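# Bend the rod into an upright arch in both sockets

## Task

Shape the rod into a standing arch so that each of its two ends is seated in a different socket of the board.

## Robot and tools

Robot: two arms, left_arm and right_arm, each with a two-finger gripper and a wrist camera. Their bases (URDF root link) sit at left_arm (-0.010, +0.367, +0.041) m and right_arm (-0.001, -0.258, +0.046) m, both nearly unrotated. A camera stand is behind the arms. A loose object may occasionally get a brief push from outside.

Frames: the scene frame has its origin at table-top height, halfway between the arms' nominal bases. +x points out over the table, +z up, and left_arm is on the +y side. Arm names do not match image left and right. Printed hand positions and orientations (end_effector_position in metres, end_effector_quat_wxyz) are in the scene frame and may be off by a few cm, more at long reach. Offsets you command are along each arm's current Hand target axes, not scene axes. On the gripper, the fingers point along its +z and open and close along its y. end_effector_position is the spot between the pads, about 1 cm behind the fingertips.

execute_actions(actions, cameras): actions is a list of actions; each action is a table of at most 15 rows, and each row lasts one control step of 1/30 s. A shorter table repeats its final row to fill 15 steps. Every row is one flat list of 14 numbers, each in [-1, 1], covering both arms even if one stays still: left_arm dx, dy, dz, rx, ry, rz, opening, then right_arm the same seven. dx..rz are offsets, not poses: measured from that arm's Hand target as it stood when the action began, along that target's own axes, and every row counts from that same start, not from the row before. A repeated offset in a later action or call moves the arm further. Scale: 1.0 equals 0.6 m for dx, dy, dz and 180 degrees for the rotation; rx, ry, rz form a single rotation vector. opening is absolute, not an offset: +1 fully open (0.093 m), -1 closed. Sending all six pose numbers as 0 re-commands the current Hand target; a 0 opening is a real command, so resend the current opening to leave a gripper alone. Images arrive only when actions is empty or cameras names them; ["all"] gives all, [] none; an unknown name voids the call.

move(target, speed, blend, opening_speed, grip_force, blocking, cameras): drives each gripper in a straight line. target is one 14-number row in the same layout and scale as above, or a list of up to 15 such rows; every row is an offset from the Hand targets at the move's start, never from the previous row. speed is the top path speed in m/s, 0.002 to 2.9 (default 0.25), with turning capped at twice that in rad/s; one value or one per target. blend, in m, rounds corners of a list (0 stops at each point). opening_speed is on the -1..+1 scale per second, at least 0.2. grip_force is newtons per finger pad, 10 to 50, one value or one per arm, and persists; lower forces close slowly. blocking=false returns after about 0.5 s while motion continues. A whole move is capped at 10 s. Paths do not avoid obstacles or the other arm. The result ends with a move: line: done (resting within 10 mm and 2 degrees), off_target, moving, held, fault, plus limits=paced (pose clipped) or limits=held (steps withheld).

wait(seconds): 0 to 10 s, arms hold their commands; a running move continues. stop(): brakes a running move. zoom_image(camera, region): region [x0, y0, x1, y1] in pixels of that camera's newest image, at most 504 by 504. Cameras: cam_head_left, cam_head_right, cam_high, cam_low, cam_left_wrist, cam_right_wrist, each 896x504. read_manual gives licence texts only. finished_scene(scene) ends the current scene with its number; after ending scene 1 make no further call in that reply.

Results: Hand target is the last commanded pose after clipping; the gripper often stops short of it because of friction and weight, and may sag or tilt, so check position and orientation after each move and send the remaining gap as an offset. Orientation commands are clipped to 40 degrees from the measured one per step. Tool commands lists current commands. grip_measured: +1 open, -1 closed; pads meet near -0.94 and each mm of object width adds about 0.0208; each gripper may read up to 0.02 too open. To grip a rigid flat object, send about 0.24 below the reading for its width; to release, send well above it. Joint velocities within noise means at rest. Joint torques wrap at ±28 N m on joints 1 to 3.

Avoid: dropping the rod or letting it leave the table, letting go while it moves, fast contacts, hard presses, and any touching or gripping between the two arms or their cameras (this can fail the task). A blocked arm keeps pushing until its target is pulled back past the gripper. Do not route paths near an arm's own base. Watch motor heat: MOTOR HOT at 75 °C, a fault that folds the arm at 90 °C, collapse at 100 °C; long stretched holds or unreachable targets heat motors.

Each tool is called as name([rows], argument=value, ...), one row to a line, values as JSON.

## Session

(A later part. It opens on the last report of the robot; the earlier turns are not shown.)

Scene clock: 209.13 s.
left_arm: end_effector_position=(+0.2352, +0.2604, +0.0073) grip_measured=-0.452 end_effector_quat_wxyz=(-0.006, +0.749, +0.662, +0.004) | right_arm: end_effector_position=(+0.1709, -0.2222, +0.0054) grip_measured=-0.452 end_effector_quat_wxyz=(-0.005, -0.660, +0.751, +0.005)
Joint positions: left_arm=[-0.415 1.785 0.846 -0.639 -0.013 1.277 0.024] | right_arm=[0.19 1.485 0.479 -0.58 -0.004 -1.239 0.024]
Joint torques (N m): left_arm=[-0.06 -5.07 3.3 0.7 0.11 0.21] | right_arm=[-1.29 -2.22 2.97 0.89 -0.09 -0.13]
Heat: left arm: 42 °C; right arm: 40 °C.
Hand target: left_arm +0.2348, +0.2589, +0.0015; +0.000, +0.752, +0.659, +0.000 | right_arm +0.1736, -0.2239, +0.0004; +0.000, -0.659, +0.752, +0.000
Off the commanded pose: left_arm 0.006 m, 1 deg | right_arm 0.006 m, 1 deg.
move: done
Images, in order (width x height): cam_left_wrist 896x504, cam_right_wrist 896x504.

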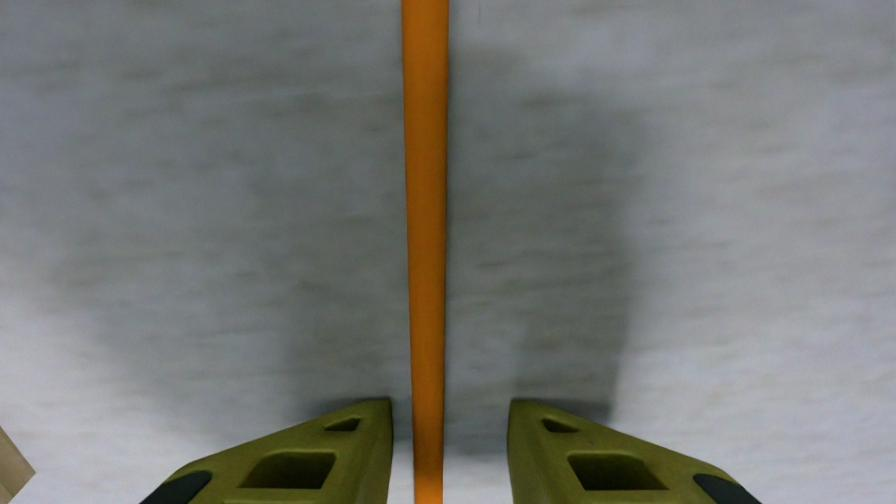

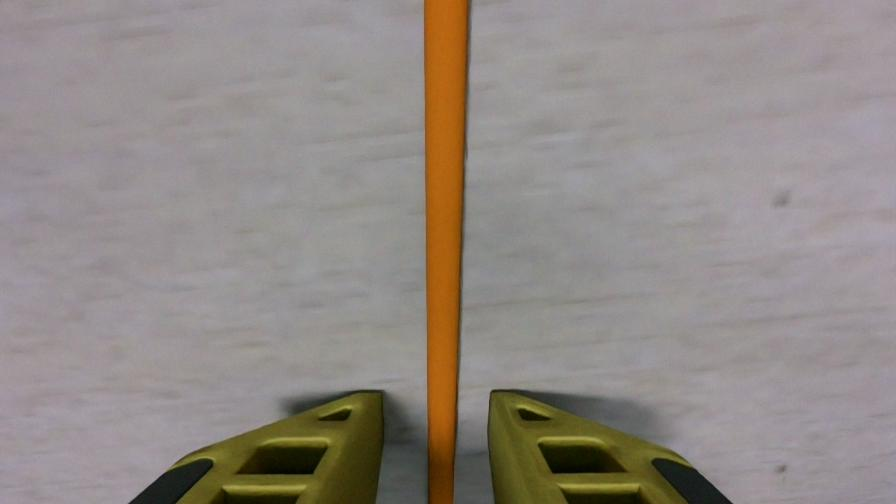

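move(target=[0,0,0.0045,0,0,0,-0.45,0,0.0,0.0045,0,0,0,-0.45], cameras=["cam_left_wrist","cam_right_wrist"], speed=0.02)

zoom_image(camera="cam_left_wrist", region=[300, 340, 600, 504])

zoom_image(camera="cam_right_wrist", region=[300, 340, 600, 504])

Scene clock: 214.63 s.
left_arm: end_effector_position=(+0.2351, +0.2604, +0.0070) grip_measured=-0.452 end_effector_quat_wxyz=(-0.006, +0.749, +0.662, +0.004) | right_arm: end_effector_position=(+0.1707, -0.2222, +0.0052) grip_measured=-0.452 end_effector_quat_wxyz=(-0.006, -0.660, +0.751, +0.005)
Joint positions: left_arm=[-0.415 1.786 0.846 -0.638 -0.013 1.277 0.024] | right_arm=[0.19 1.486 0.479 -0.579 -0.004 -1.239 0.024]
Joint torques (N m): left_arm=[-0.05 -4.63 3 0.8 0.11 0.21] | right_arm=[-1.28 -1.65 2.56 1.02 -0.09 -0.12]
Heat: left arm: 42 °C; right arm: 40 °C.
Hand target: left_arm +0.2348, +0.2589, -0.0012; +0.000, +0.752, +0.659, +0.000 | right_arm +0.1736, -0.2239, -0.0023; +0.000, -0.659, +0.752, +0.000
Off the commanded pose: left_arm 0.008 m, 1 deg | right_arm 0.008 m, 1 deg.
move: done
Images, in order (width x height): cam_left_wrist 896x504, cam_right_wrist 896x504.

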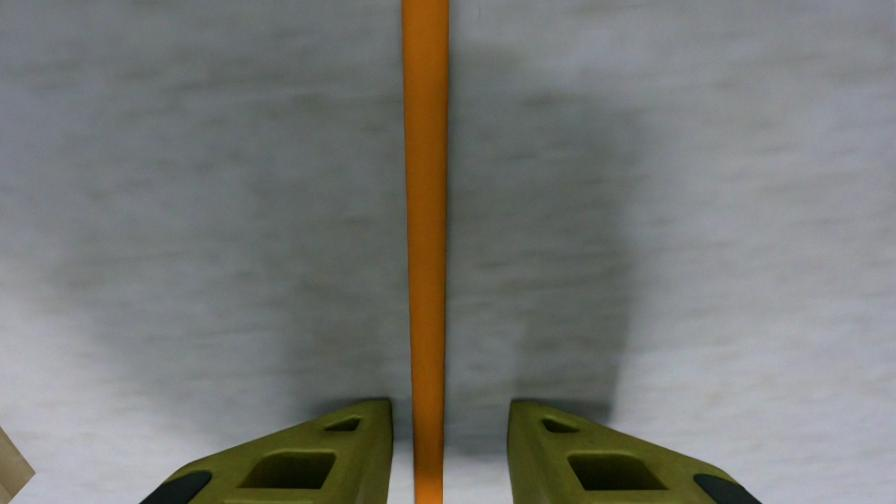

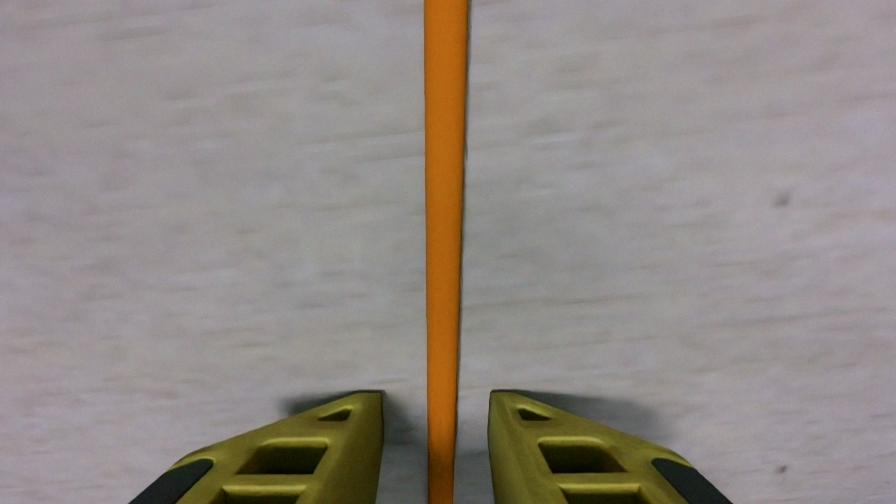

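Scaled by 1.680 from the camera's 896x504 image, which has a finer 1280x720 frame.

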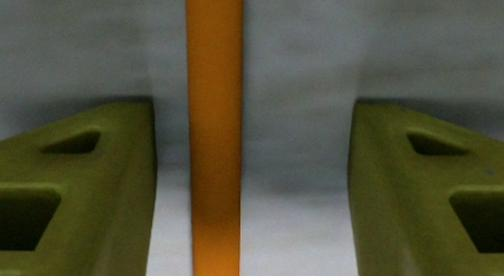

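Scaled by 1.680 from the camera's 896x504 image, which has a finer 1280x720 frame.

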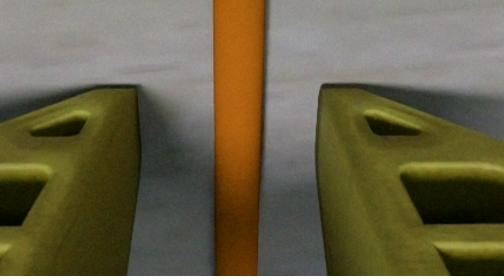

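move(target=[0,0.006,-0.006,0,0,0,-0.45,0,0.0,-0.006,0,0,0,-0.45], speed=0.02)

move(target=[0,0,0,0,0,0,-1,0,0.0,0,0,0,0,-1], opening_speed=0.5, cameras=["cam_left_wrist","cam_right_wrist"])

Scene clock: 221.13 s.
left_arm: end_effector_position=(+0.2351, +0.2604, +0.0070) grip_measured=-0.452 end_effector_quat_wxyz=(-0.006, +0.749, +0.662, +0.004) | right_arm: end_effector_position=(+0.1707, -0.2222, +0.0052) grip_measured=-0.452 end_effector_quat_wxyz=(-0.006, -0.660, +0.751, +0.005)
Joint positions: left_arm=[-0.415 1.786 0.846 -0.638 -0.013 1.278 0.024] | right_arm=[0.19 1.486 0.479 -0.579 -0.004 -1.239 0.024]
Joint torques (N m): left_arm=[0.31 -4.53 4.62 0.62 0.11 0.22] | right_arm=[-1.31 -2.58 3.1 0.83 -0.09 -0.12]
Heat: left arm: 42 °C; right arm: 40 °C.
Hand target: left_arm +0.2384, +0.2585, +0.0024; +0.000, +0.752, +0.659, +0.000 | right_arm +0.1736, -0.2239, +0.0013; +0.000, -0.659, +0.752, +0.000
Off the commanded pose: left_arm 0.006 m, 1 deg | right_arm 0.005 m, 1 deg.
move: done

Scene clock: 222.83 s.
left_arm: end_effector_position=(+0.2328, +0.2612, +0.0069) grip_measured=-0.974 end_effector_quat_wxyz=(-0.010, +0.750, +0.662, +0.001) | right_arm: end_effector_position=(+0.1697, -0.2224, +0.0052) grip_measured=-0.963 end_effector_quat_wxyz=(-0.008, -0.660, +0.751, +0.007)
Joint positions: left_arm=[-0.415 1.787 0.846 -0.648 -0.011 1.278 0] | right_arm=[0.19 1.486 0.479 -0.584 -0.004 -1.239 0]
Joint torques (N m): left_arm=[0.29 -4.59 4.62 0.69 0.09 0.23] | right_arm=[-1.31 -2.62 3.1 0.86 -0.1 -0.13]
Heat: left arm: 42 °C; right arm: 40 °C.
Hand target: left_arm +0.2384, +0.2585, +0.0024; +0.000, +0.752, +0.659, +0.000 | right_arm +0.1736, -0.2239, +0.0013; +0.000, -0.659, +0.752, +0.000
Off the commanded pose: left_arm 0.008 m, 1 deg | right_arm 0.006 m, 1 deg.
move: done
Images, in order (width x height): cam_left_wrist 896x504, cam_right_wrist 896x504.

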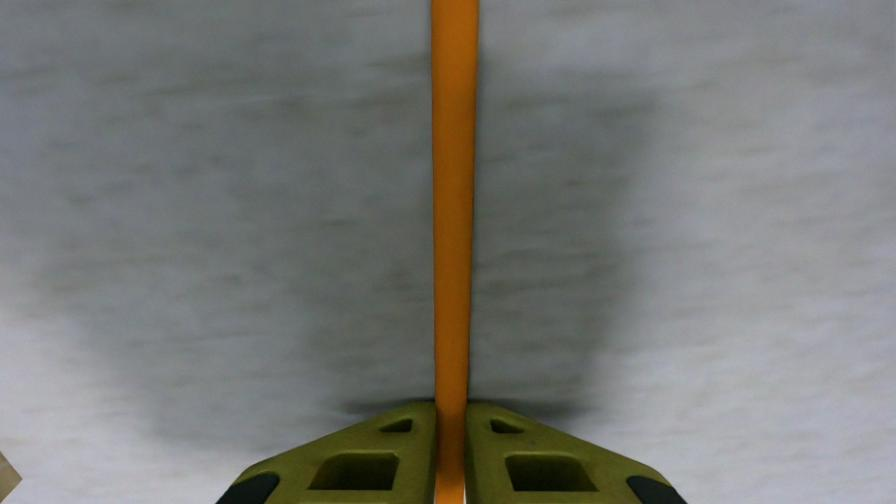

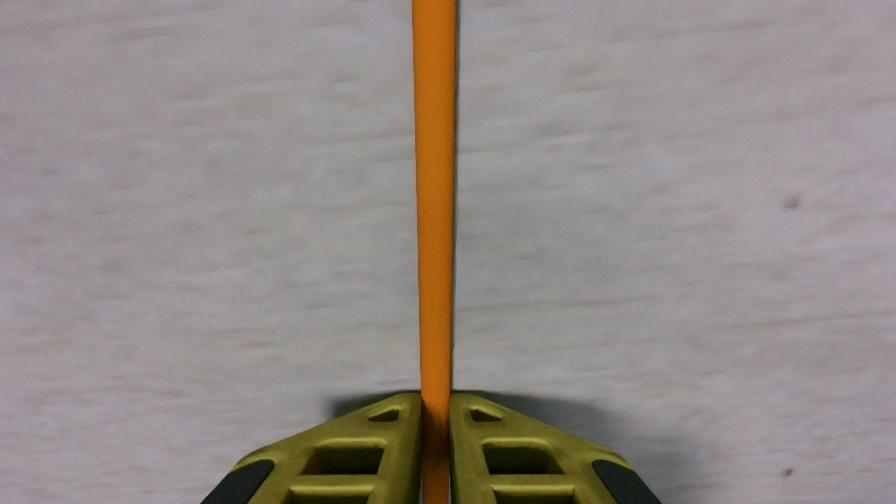

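move(target=[0,0,-0.1,0,0,0,-1,0,0.0,-0.1,0,0,0,-1], speed=0.1, cameras=["all"])

zoom_image(camera="cam_low", region=[360, 255, 450, 310])

zoom_image(camera="cam_low", region=[490, 225, 550, 260])

zoom_image(camera="cam_high", region=[540, 290, 600, 345])

Scene clock: 245.23 s.
left_arm: end_effector_position=(+0.2291, +0.2614, +0.0493) grip_measured=-0.976 end_effector_quat_wxyz=(-0.018, +0.749, +0.663, -0.008) | right_arm: end_effector_position=(+0.1672, -0.2235, +0.0524) grip_measured=-0.971 end_effector_quat_wxyz=(-0.009, -0.660, +0.751, +0.005)
Joint positions: left_arm=[-0.413 1.693 0.936 -0.854 0 1.278 0] | right_arm=[0.19 1.324 0.584 -0.851 -0.001 -1.239 0]
Joint torques (N m): left_arm=[0.05 -7.84 7.41 0.12 -0.01 0.24] | right_arm=[-1.31 -3.89 7.06 0.27 -0.11 -0.12]
Heat: left arm: 42 °C; right arm: 39 °C.
Hand target: left_arm +0.2385, +0.2584, +0.0624; +0.000, +0.752, +0.659, +0.000 | right_arm +0.1735, -0.2240, +0.0613; +0.000, -0.659, +0.752, +0.000
Off the commanded pose: left_arm 0.016 m, 2 deg | right_arm 0.011 m, 1 deg.
move: off_target (left_arm, right_arm)

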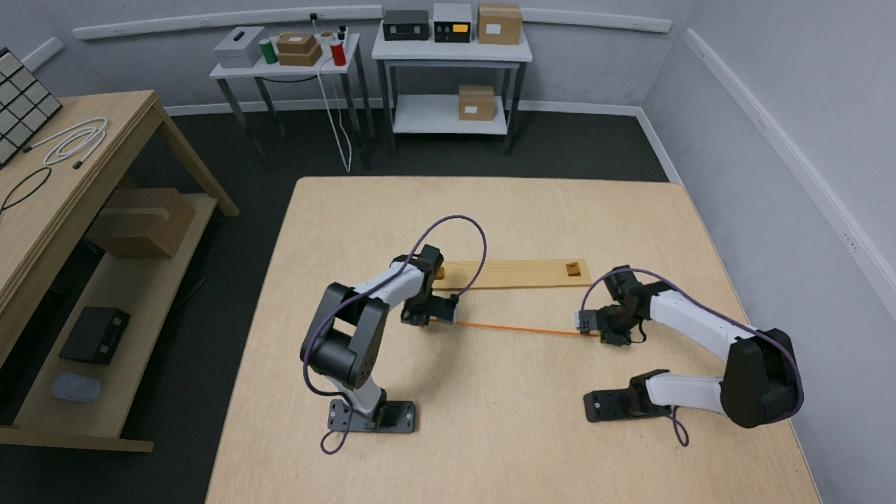

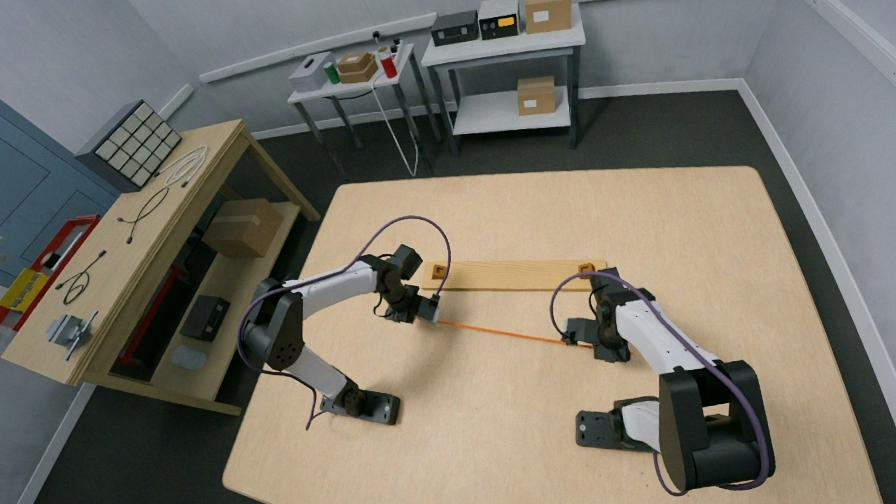

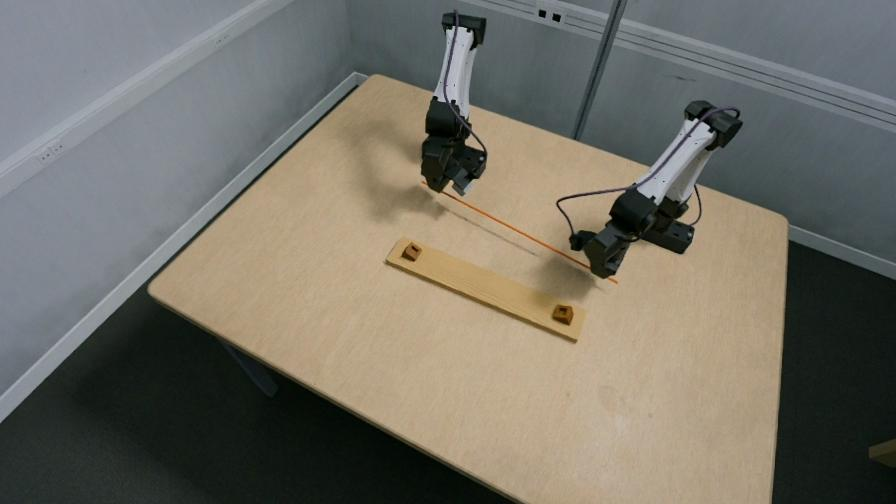

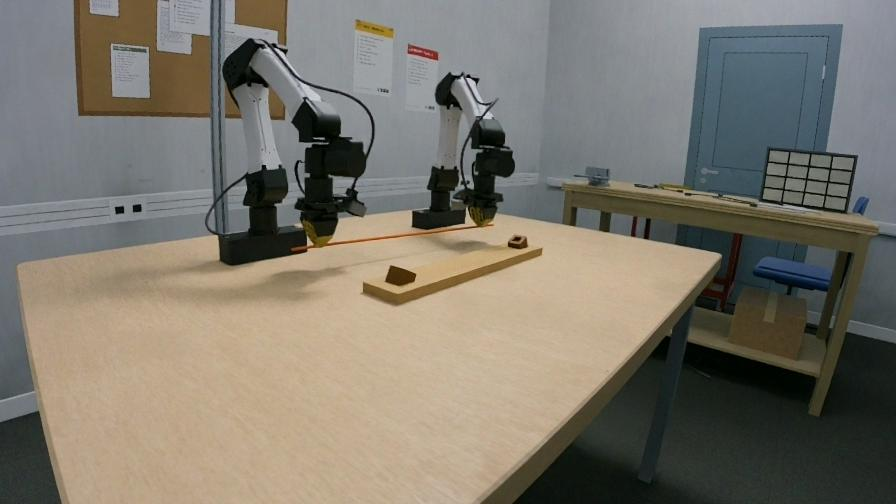

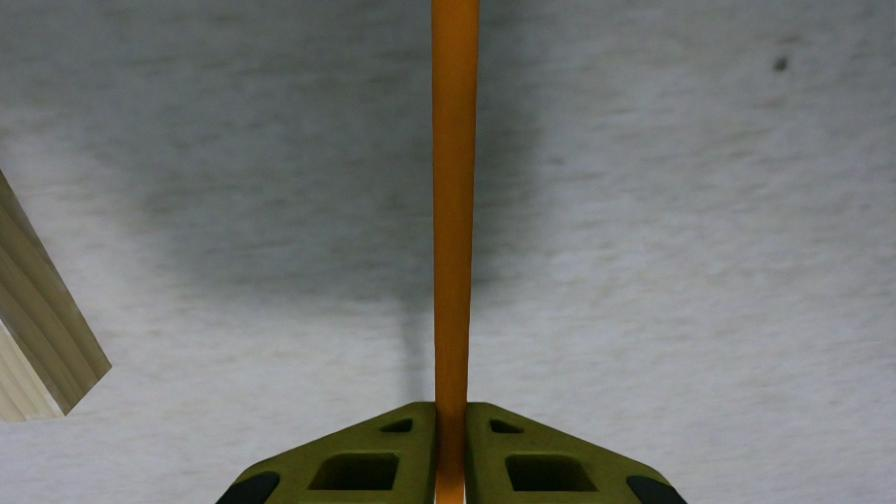

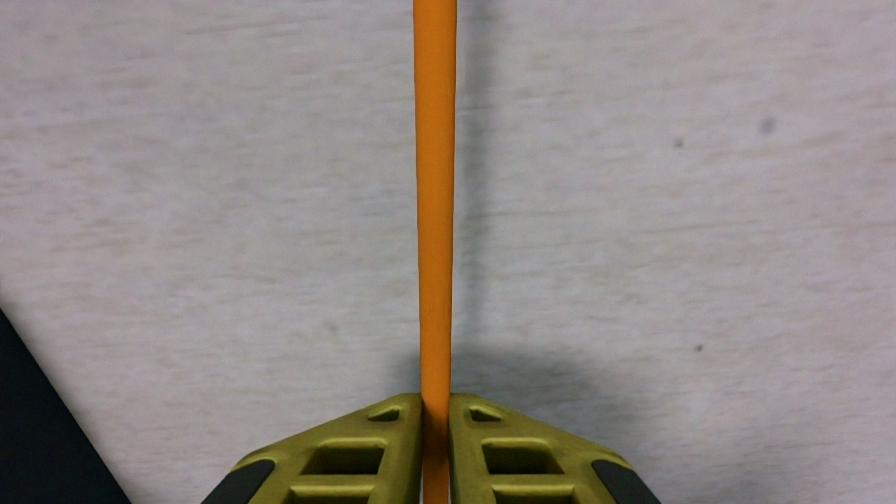

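Scaled by 5.600 from the camera's 896x504 image, which has a finer 1280x720 frame.

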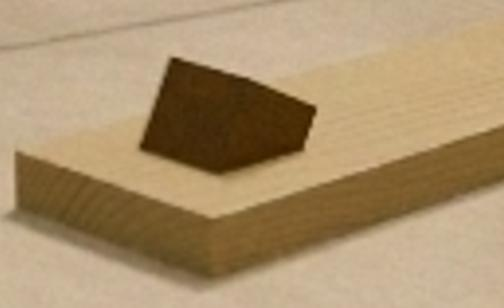

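Scaled by 8.400 from the camera's 896x504 image, which has a finer 1280x720 frame.

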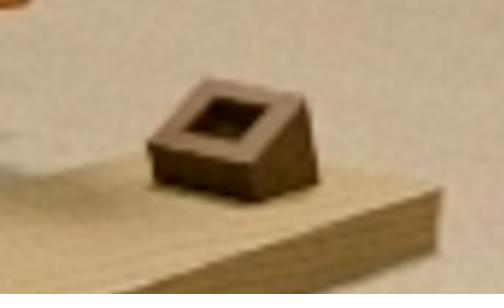

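Scaled by 8.400 from the camera's 896x504 image, which has a finer 1280x720 frame.

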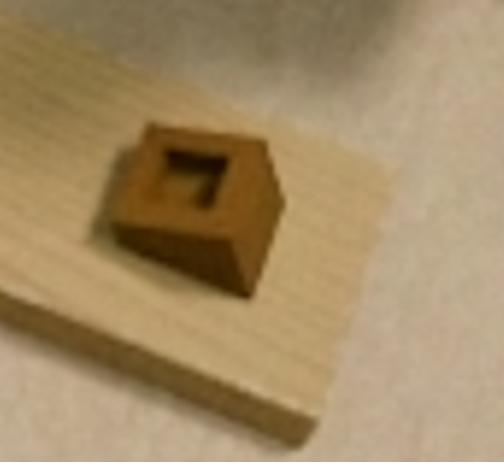

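move(target=[0.0086,0.1661,-0.2493,0,0,-0.0417,-1,-0.018,-0.2708,-0.2462,0,0,-0.0417,-1], speed=0.15, cameras=["all"])

Scene clock: 272.57 s.
left_arm: end_effector_position=(+0.3342, +0.2523, +0.2046) grip_measured=-0.976 end_effector_quat_wxyz=(-0.010, +0.712, +0.702, -0.001) | right_arm: end_effector_position=(+0.3331, -0.2336, +0.2027) grip_measured=-0.971 end_effector_quat_wxyz=(+0.005, +0.705, -0.709, -0.001)
Joint positions: left_arm=[-0.322 1.96 1.914 -1.544 -0.007 1.26 0] | right_arm=[0.064 1.827 1.706 -1.459 0.004 -1.489 0]
Joint torques (N m): left_arm=[-0.12 -7.92 8.29 0.23 0.06 0] | right_arm=[-1.02 -6.39 7.82 0.29 -0.17 -0.16]
Heat: left arm: 44 °C; right arm: 42 °C.
Hand target: left_arm +0.3380, +0.2505, +0.2120; +0.000, +0.707, +0.707, +0.000 | right_arm +0.3361, -0.2345, +0.2089; +0.000, +0.707, -0.707, +0.000
Off the commanded pose: left_arm 0.009 m, 1 deg | right_arm 0.007 m, 1 deg.
move: done

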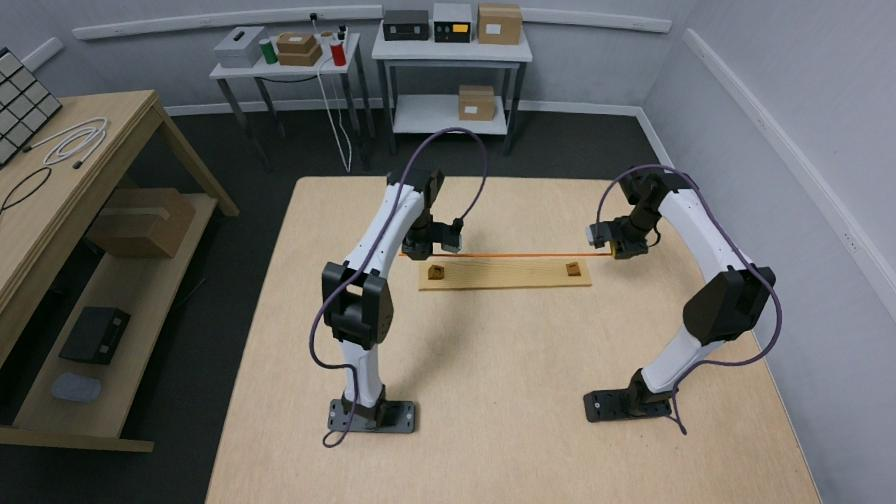

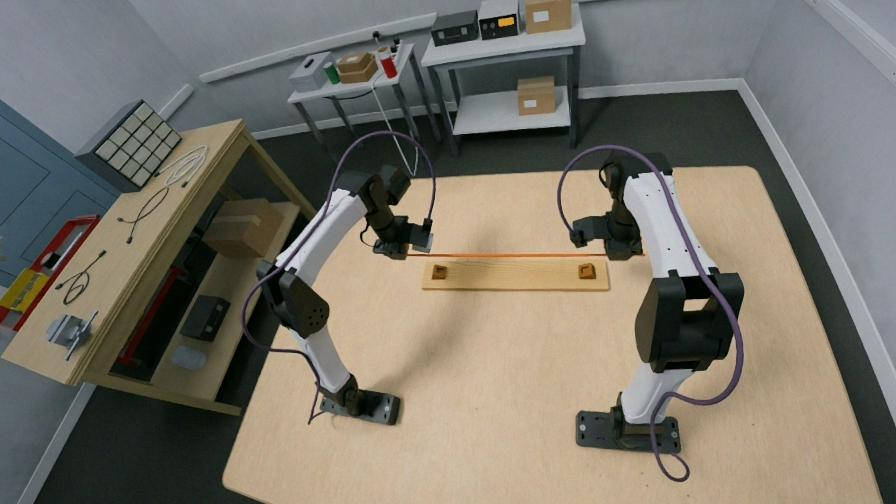

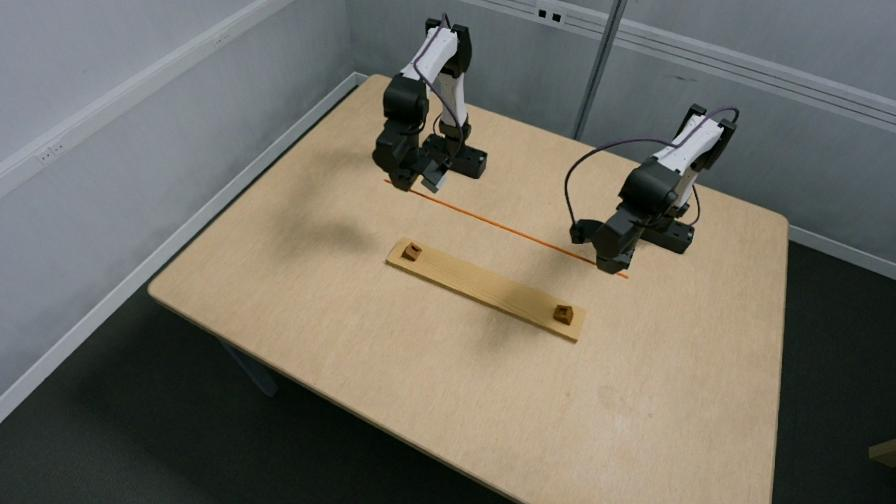

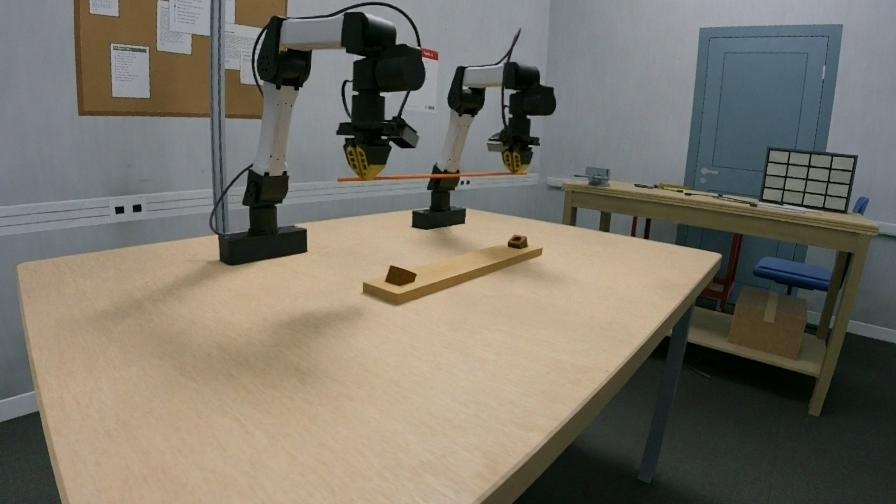

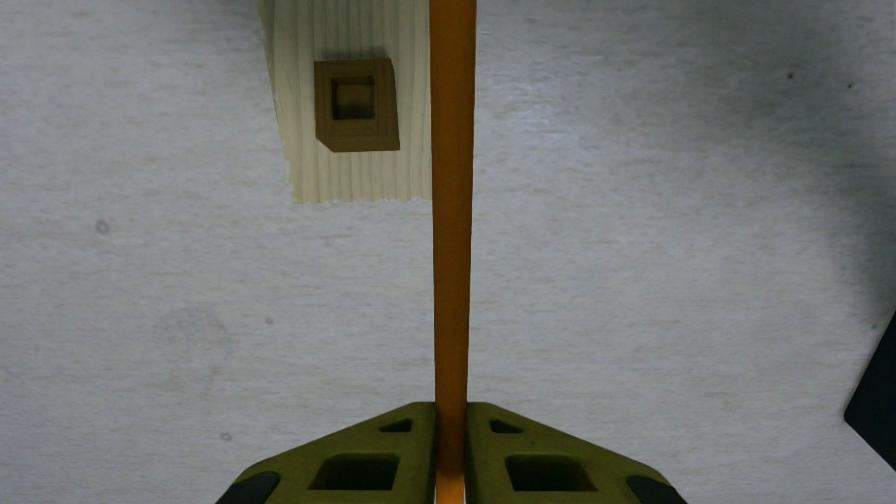

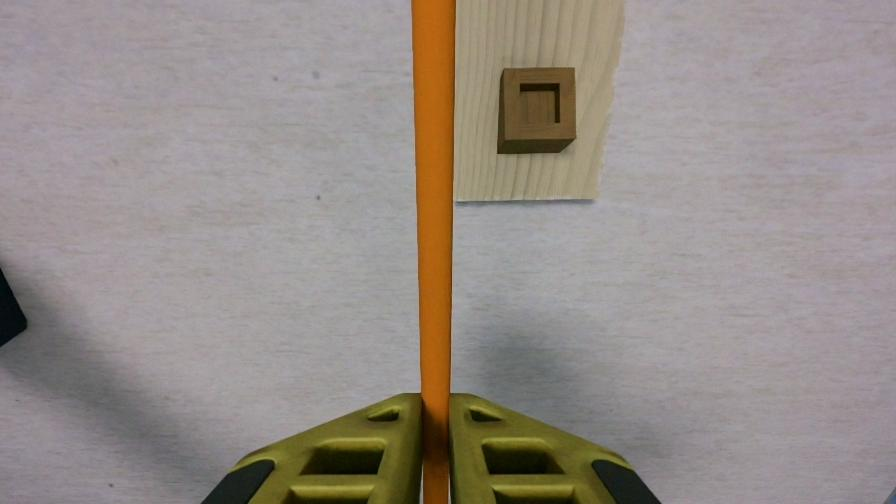

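move([
  [-0.0065,0.0183,0.0233,0,-0.1111,0,-1,-0.0065,-0.0198,0.0215,0,-0.1111,0,-1],
  [-0.0395,0.0433,0.0733,0,-0.2222,0,-1,-0.0395,-0.0448,0.0715,0,-0.2222,0,-1],
  [-0.1175,0.075,0.1483,0,-0.3472,0,-1,-0.1173,-0.0748,0.1448,0,-0.3472,0,-1],
], speed=0.1, blend=[0.02,0.02,0], cameras=["all"])

Scene clock: 320.43 s.
left_arm: end_effector_position=(+0.3866, +0.1947, +0.1145) grip_measured=-0.976 end_effector_quat_wxyz=(+0.347, +0.609, +0.625, -0.343) | right_arm: end_effector_position=(+0.3810, -0.1806, +0.1157) grip_measured=-0.971 end_effector_quat_wxyz=(-0.341, +0.612, -0.624, -0.346)
Joint positions: left_arm=[-0.071 2.108 1.439 -0.754 1.014 1.391 0] | right_arm=[-0.182 2.194 1.555 -1.193 -0.993 -1.863 0]
Joint torques (N m): left_arm=[-2.35 -9.37 4.55 0.87 1.1 0.01] | right_arm=[1.63 -8.4 3.81 0.01 -1.44 -0.19]
Heat: left arm: 44 °C; right arm: 44 °C.
Hand target: left_arm +0.3830, +0.1800, +0.1230; +0.367, +0.605, +0.604, -0.367 | right_arm +0.3810, -0.1641, +0.1221; -0.367, +0.605, -0.604, -0.367
Off the commanded pose: left_arm 0.017 m, 4 deg | right_arm 0.018 m, 5 deg.
move: off_target (left_arm, right_arm)

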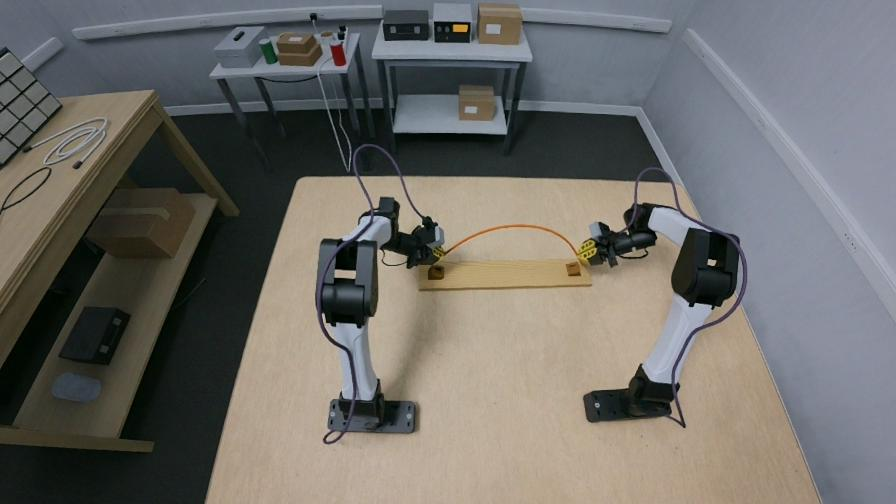

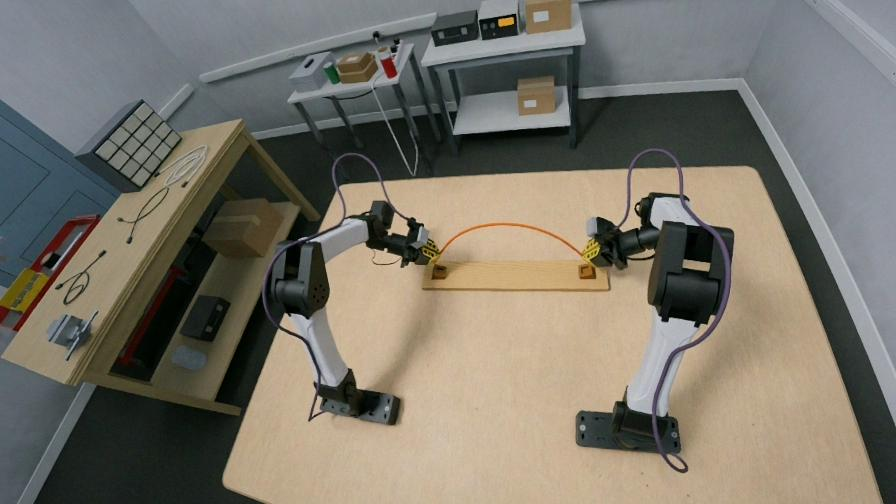

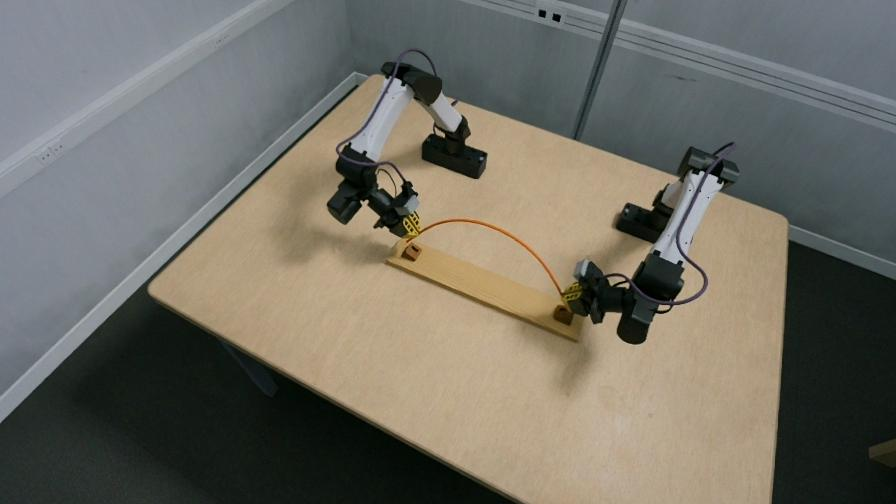

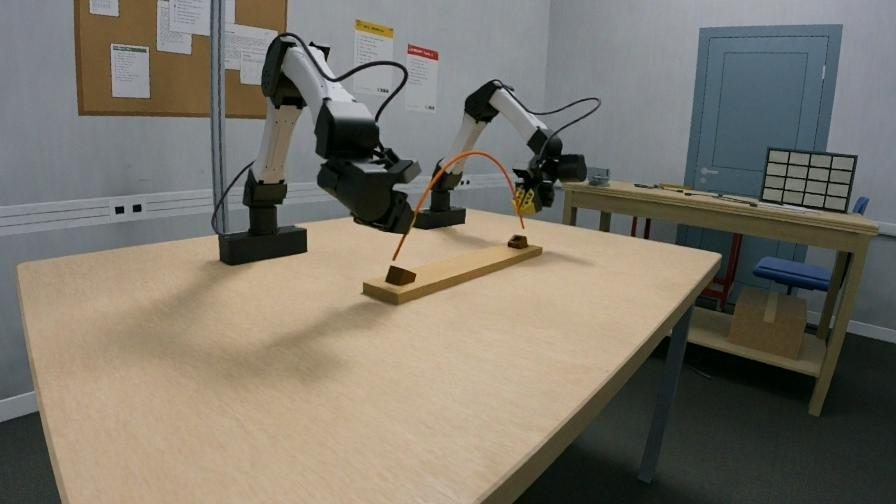

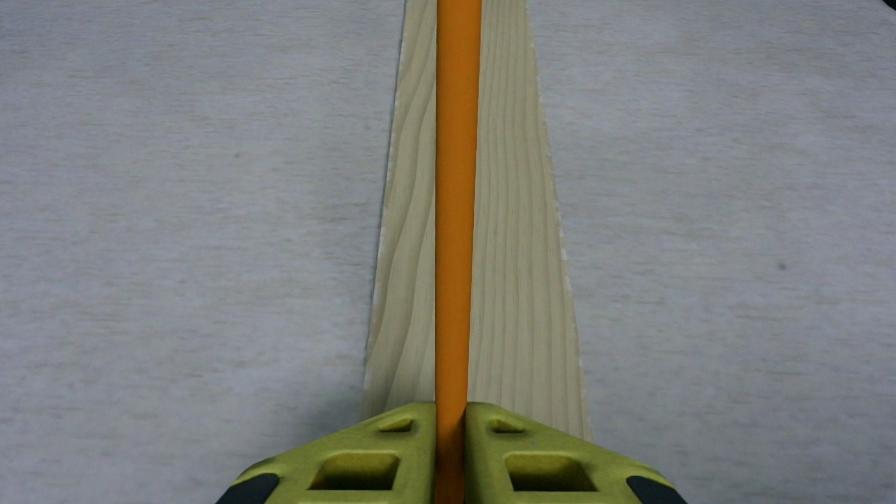

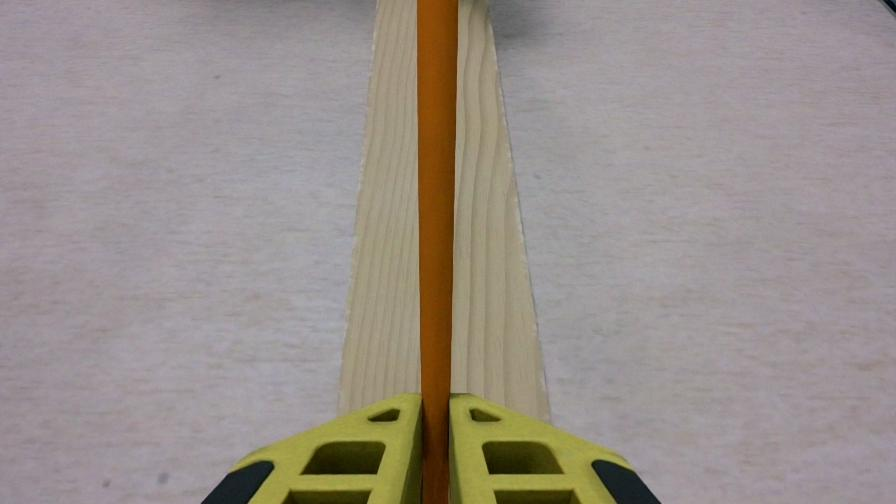

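zoom_image(camera="cam_low", region=[360, 210, 560, 310])

zoom_image(camera="cam_high", region=[530, 270, 630, 350])

zoom_image(camera="cam_high", region=[370, 200, 470, 280])

zoom_image(camera="cam_head_left", region=[400, 230, 500, 300])

zoom_image(camera="cam_head_right", region=[550, 230, 650, 300])

Scaled by 2.520 from the camera's 896x504 image, which has a finer 1280x720 frame.

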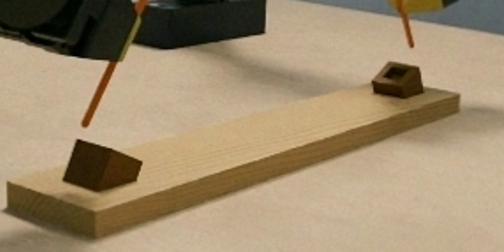

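Scaled by 5.040 from the camera's 896x504 image, which has a finer 1280x720 frame.

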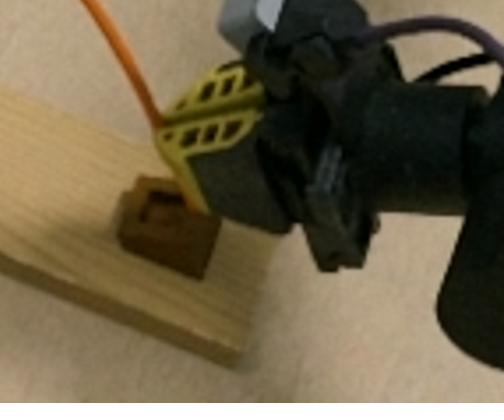

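Scaled by 5.040 from the camera's 896x504 image, which has a finer 1280x720 frame.

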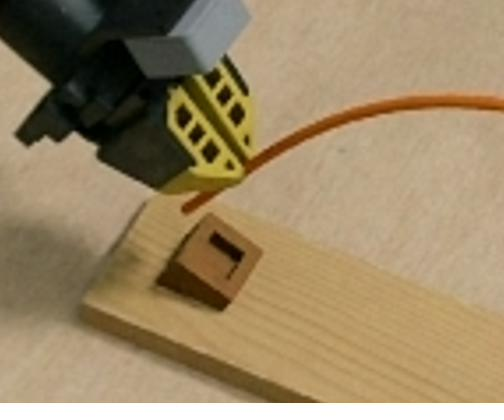

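Scaled by 5.040 from the camera's 896x504 image, which has a finer 1280x720 frame.

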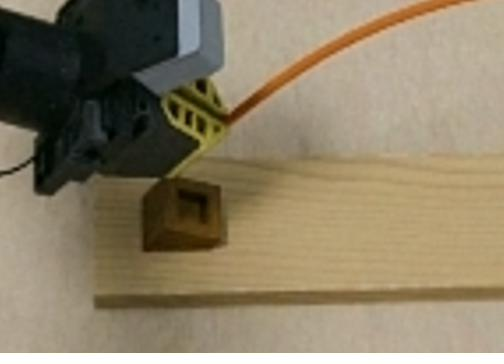

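Scaled by 5.040 from the camera's 896x504 image, which has a finer 1280x720 frame.

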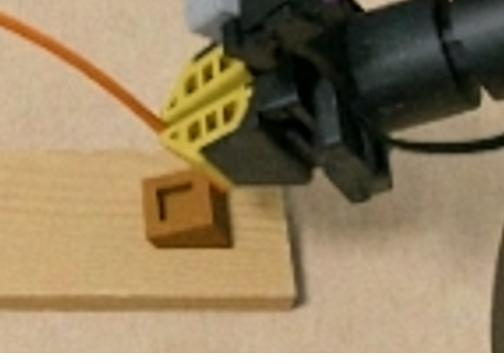

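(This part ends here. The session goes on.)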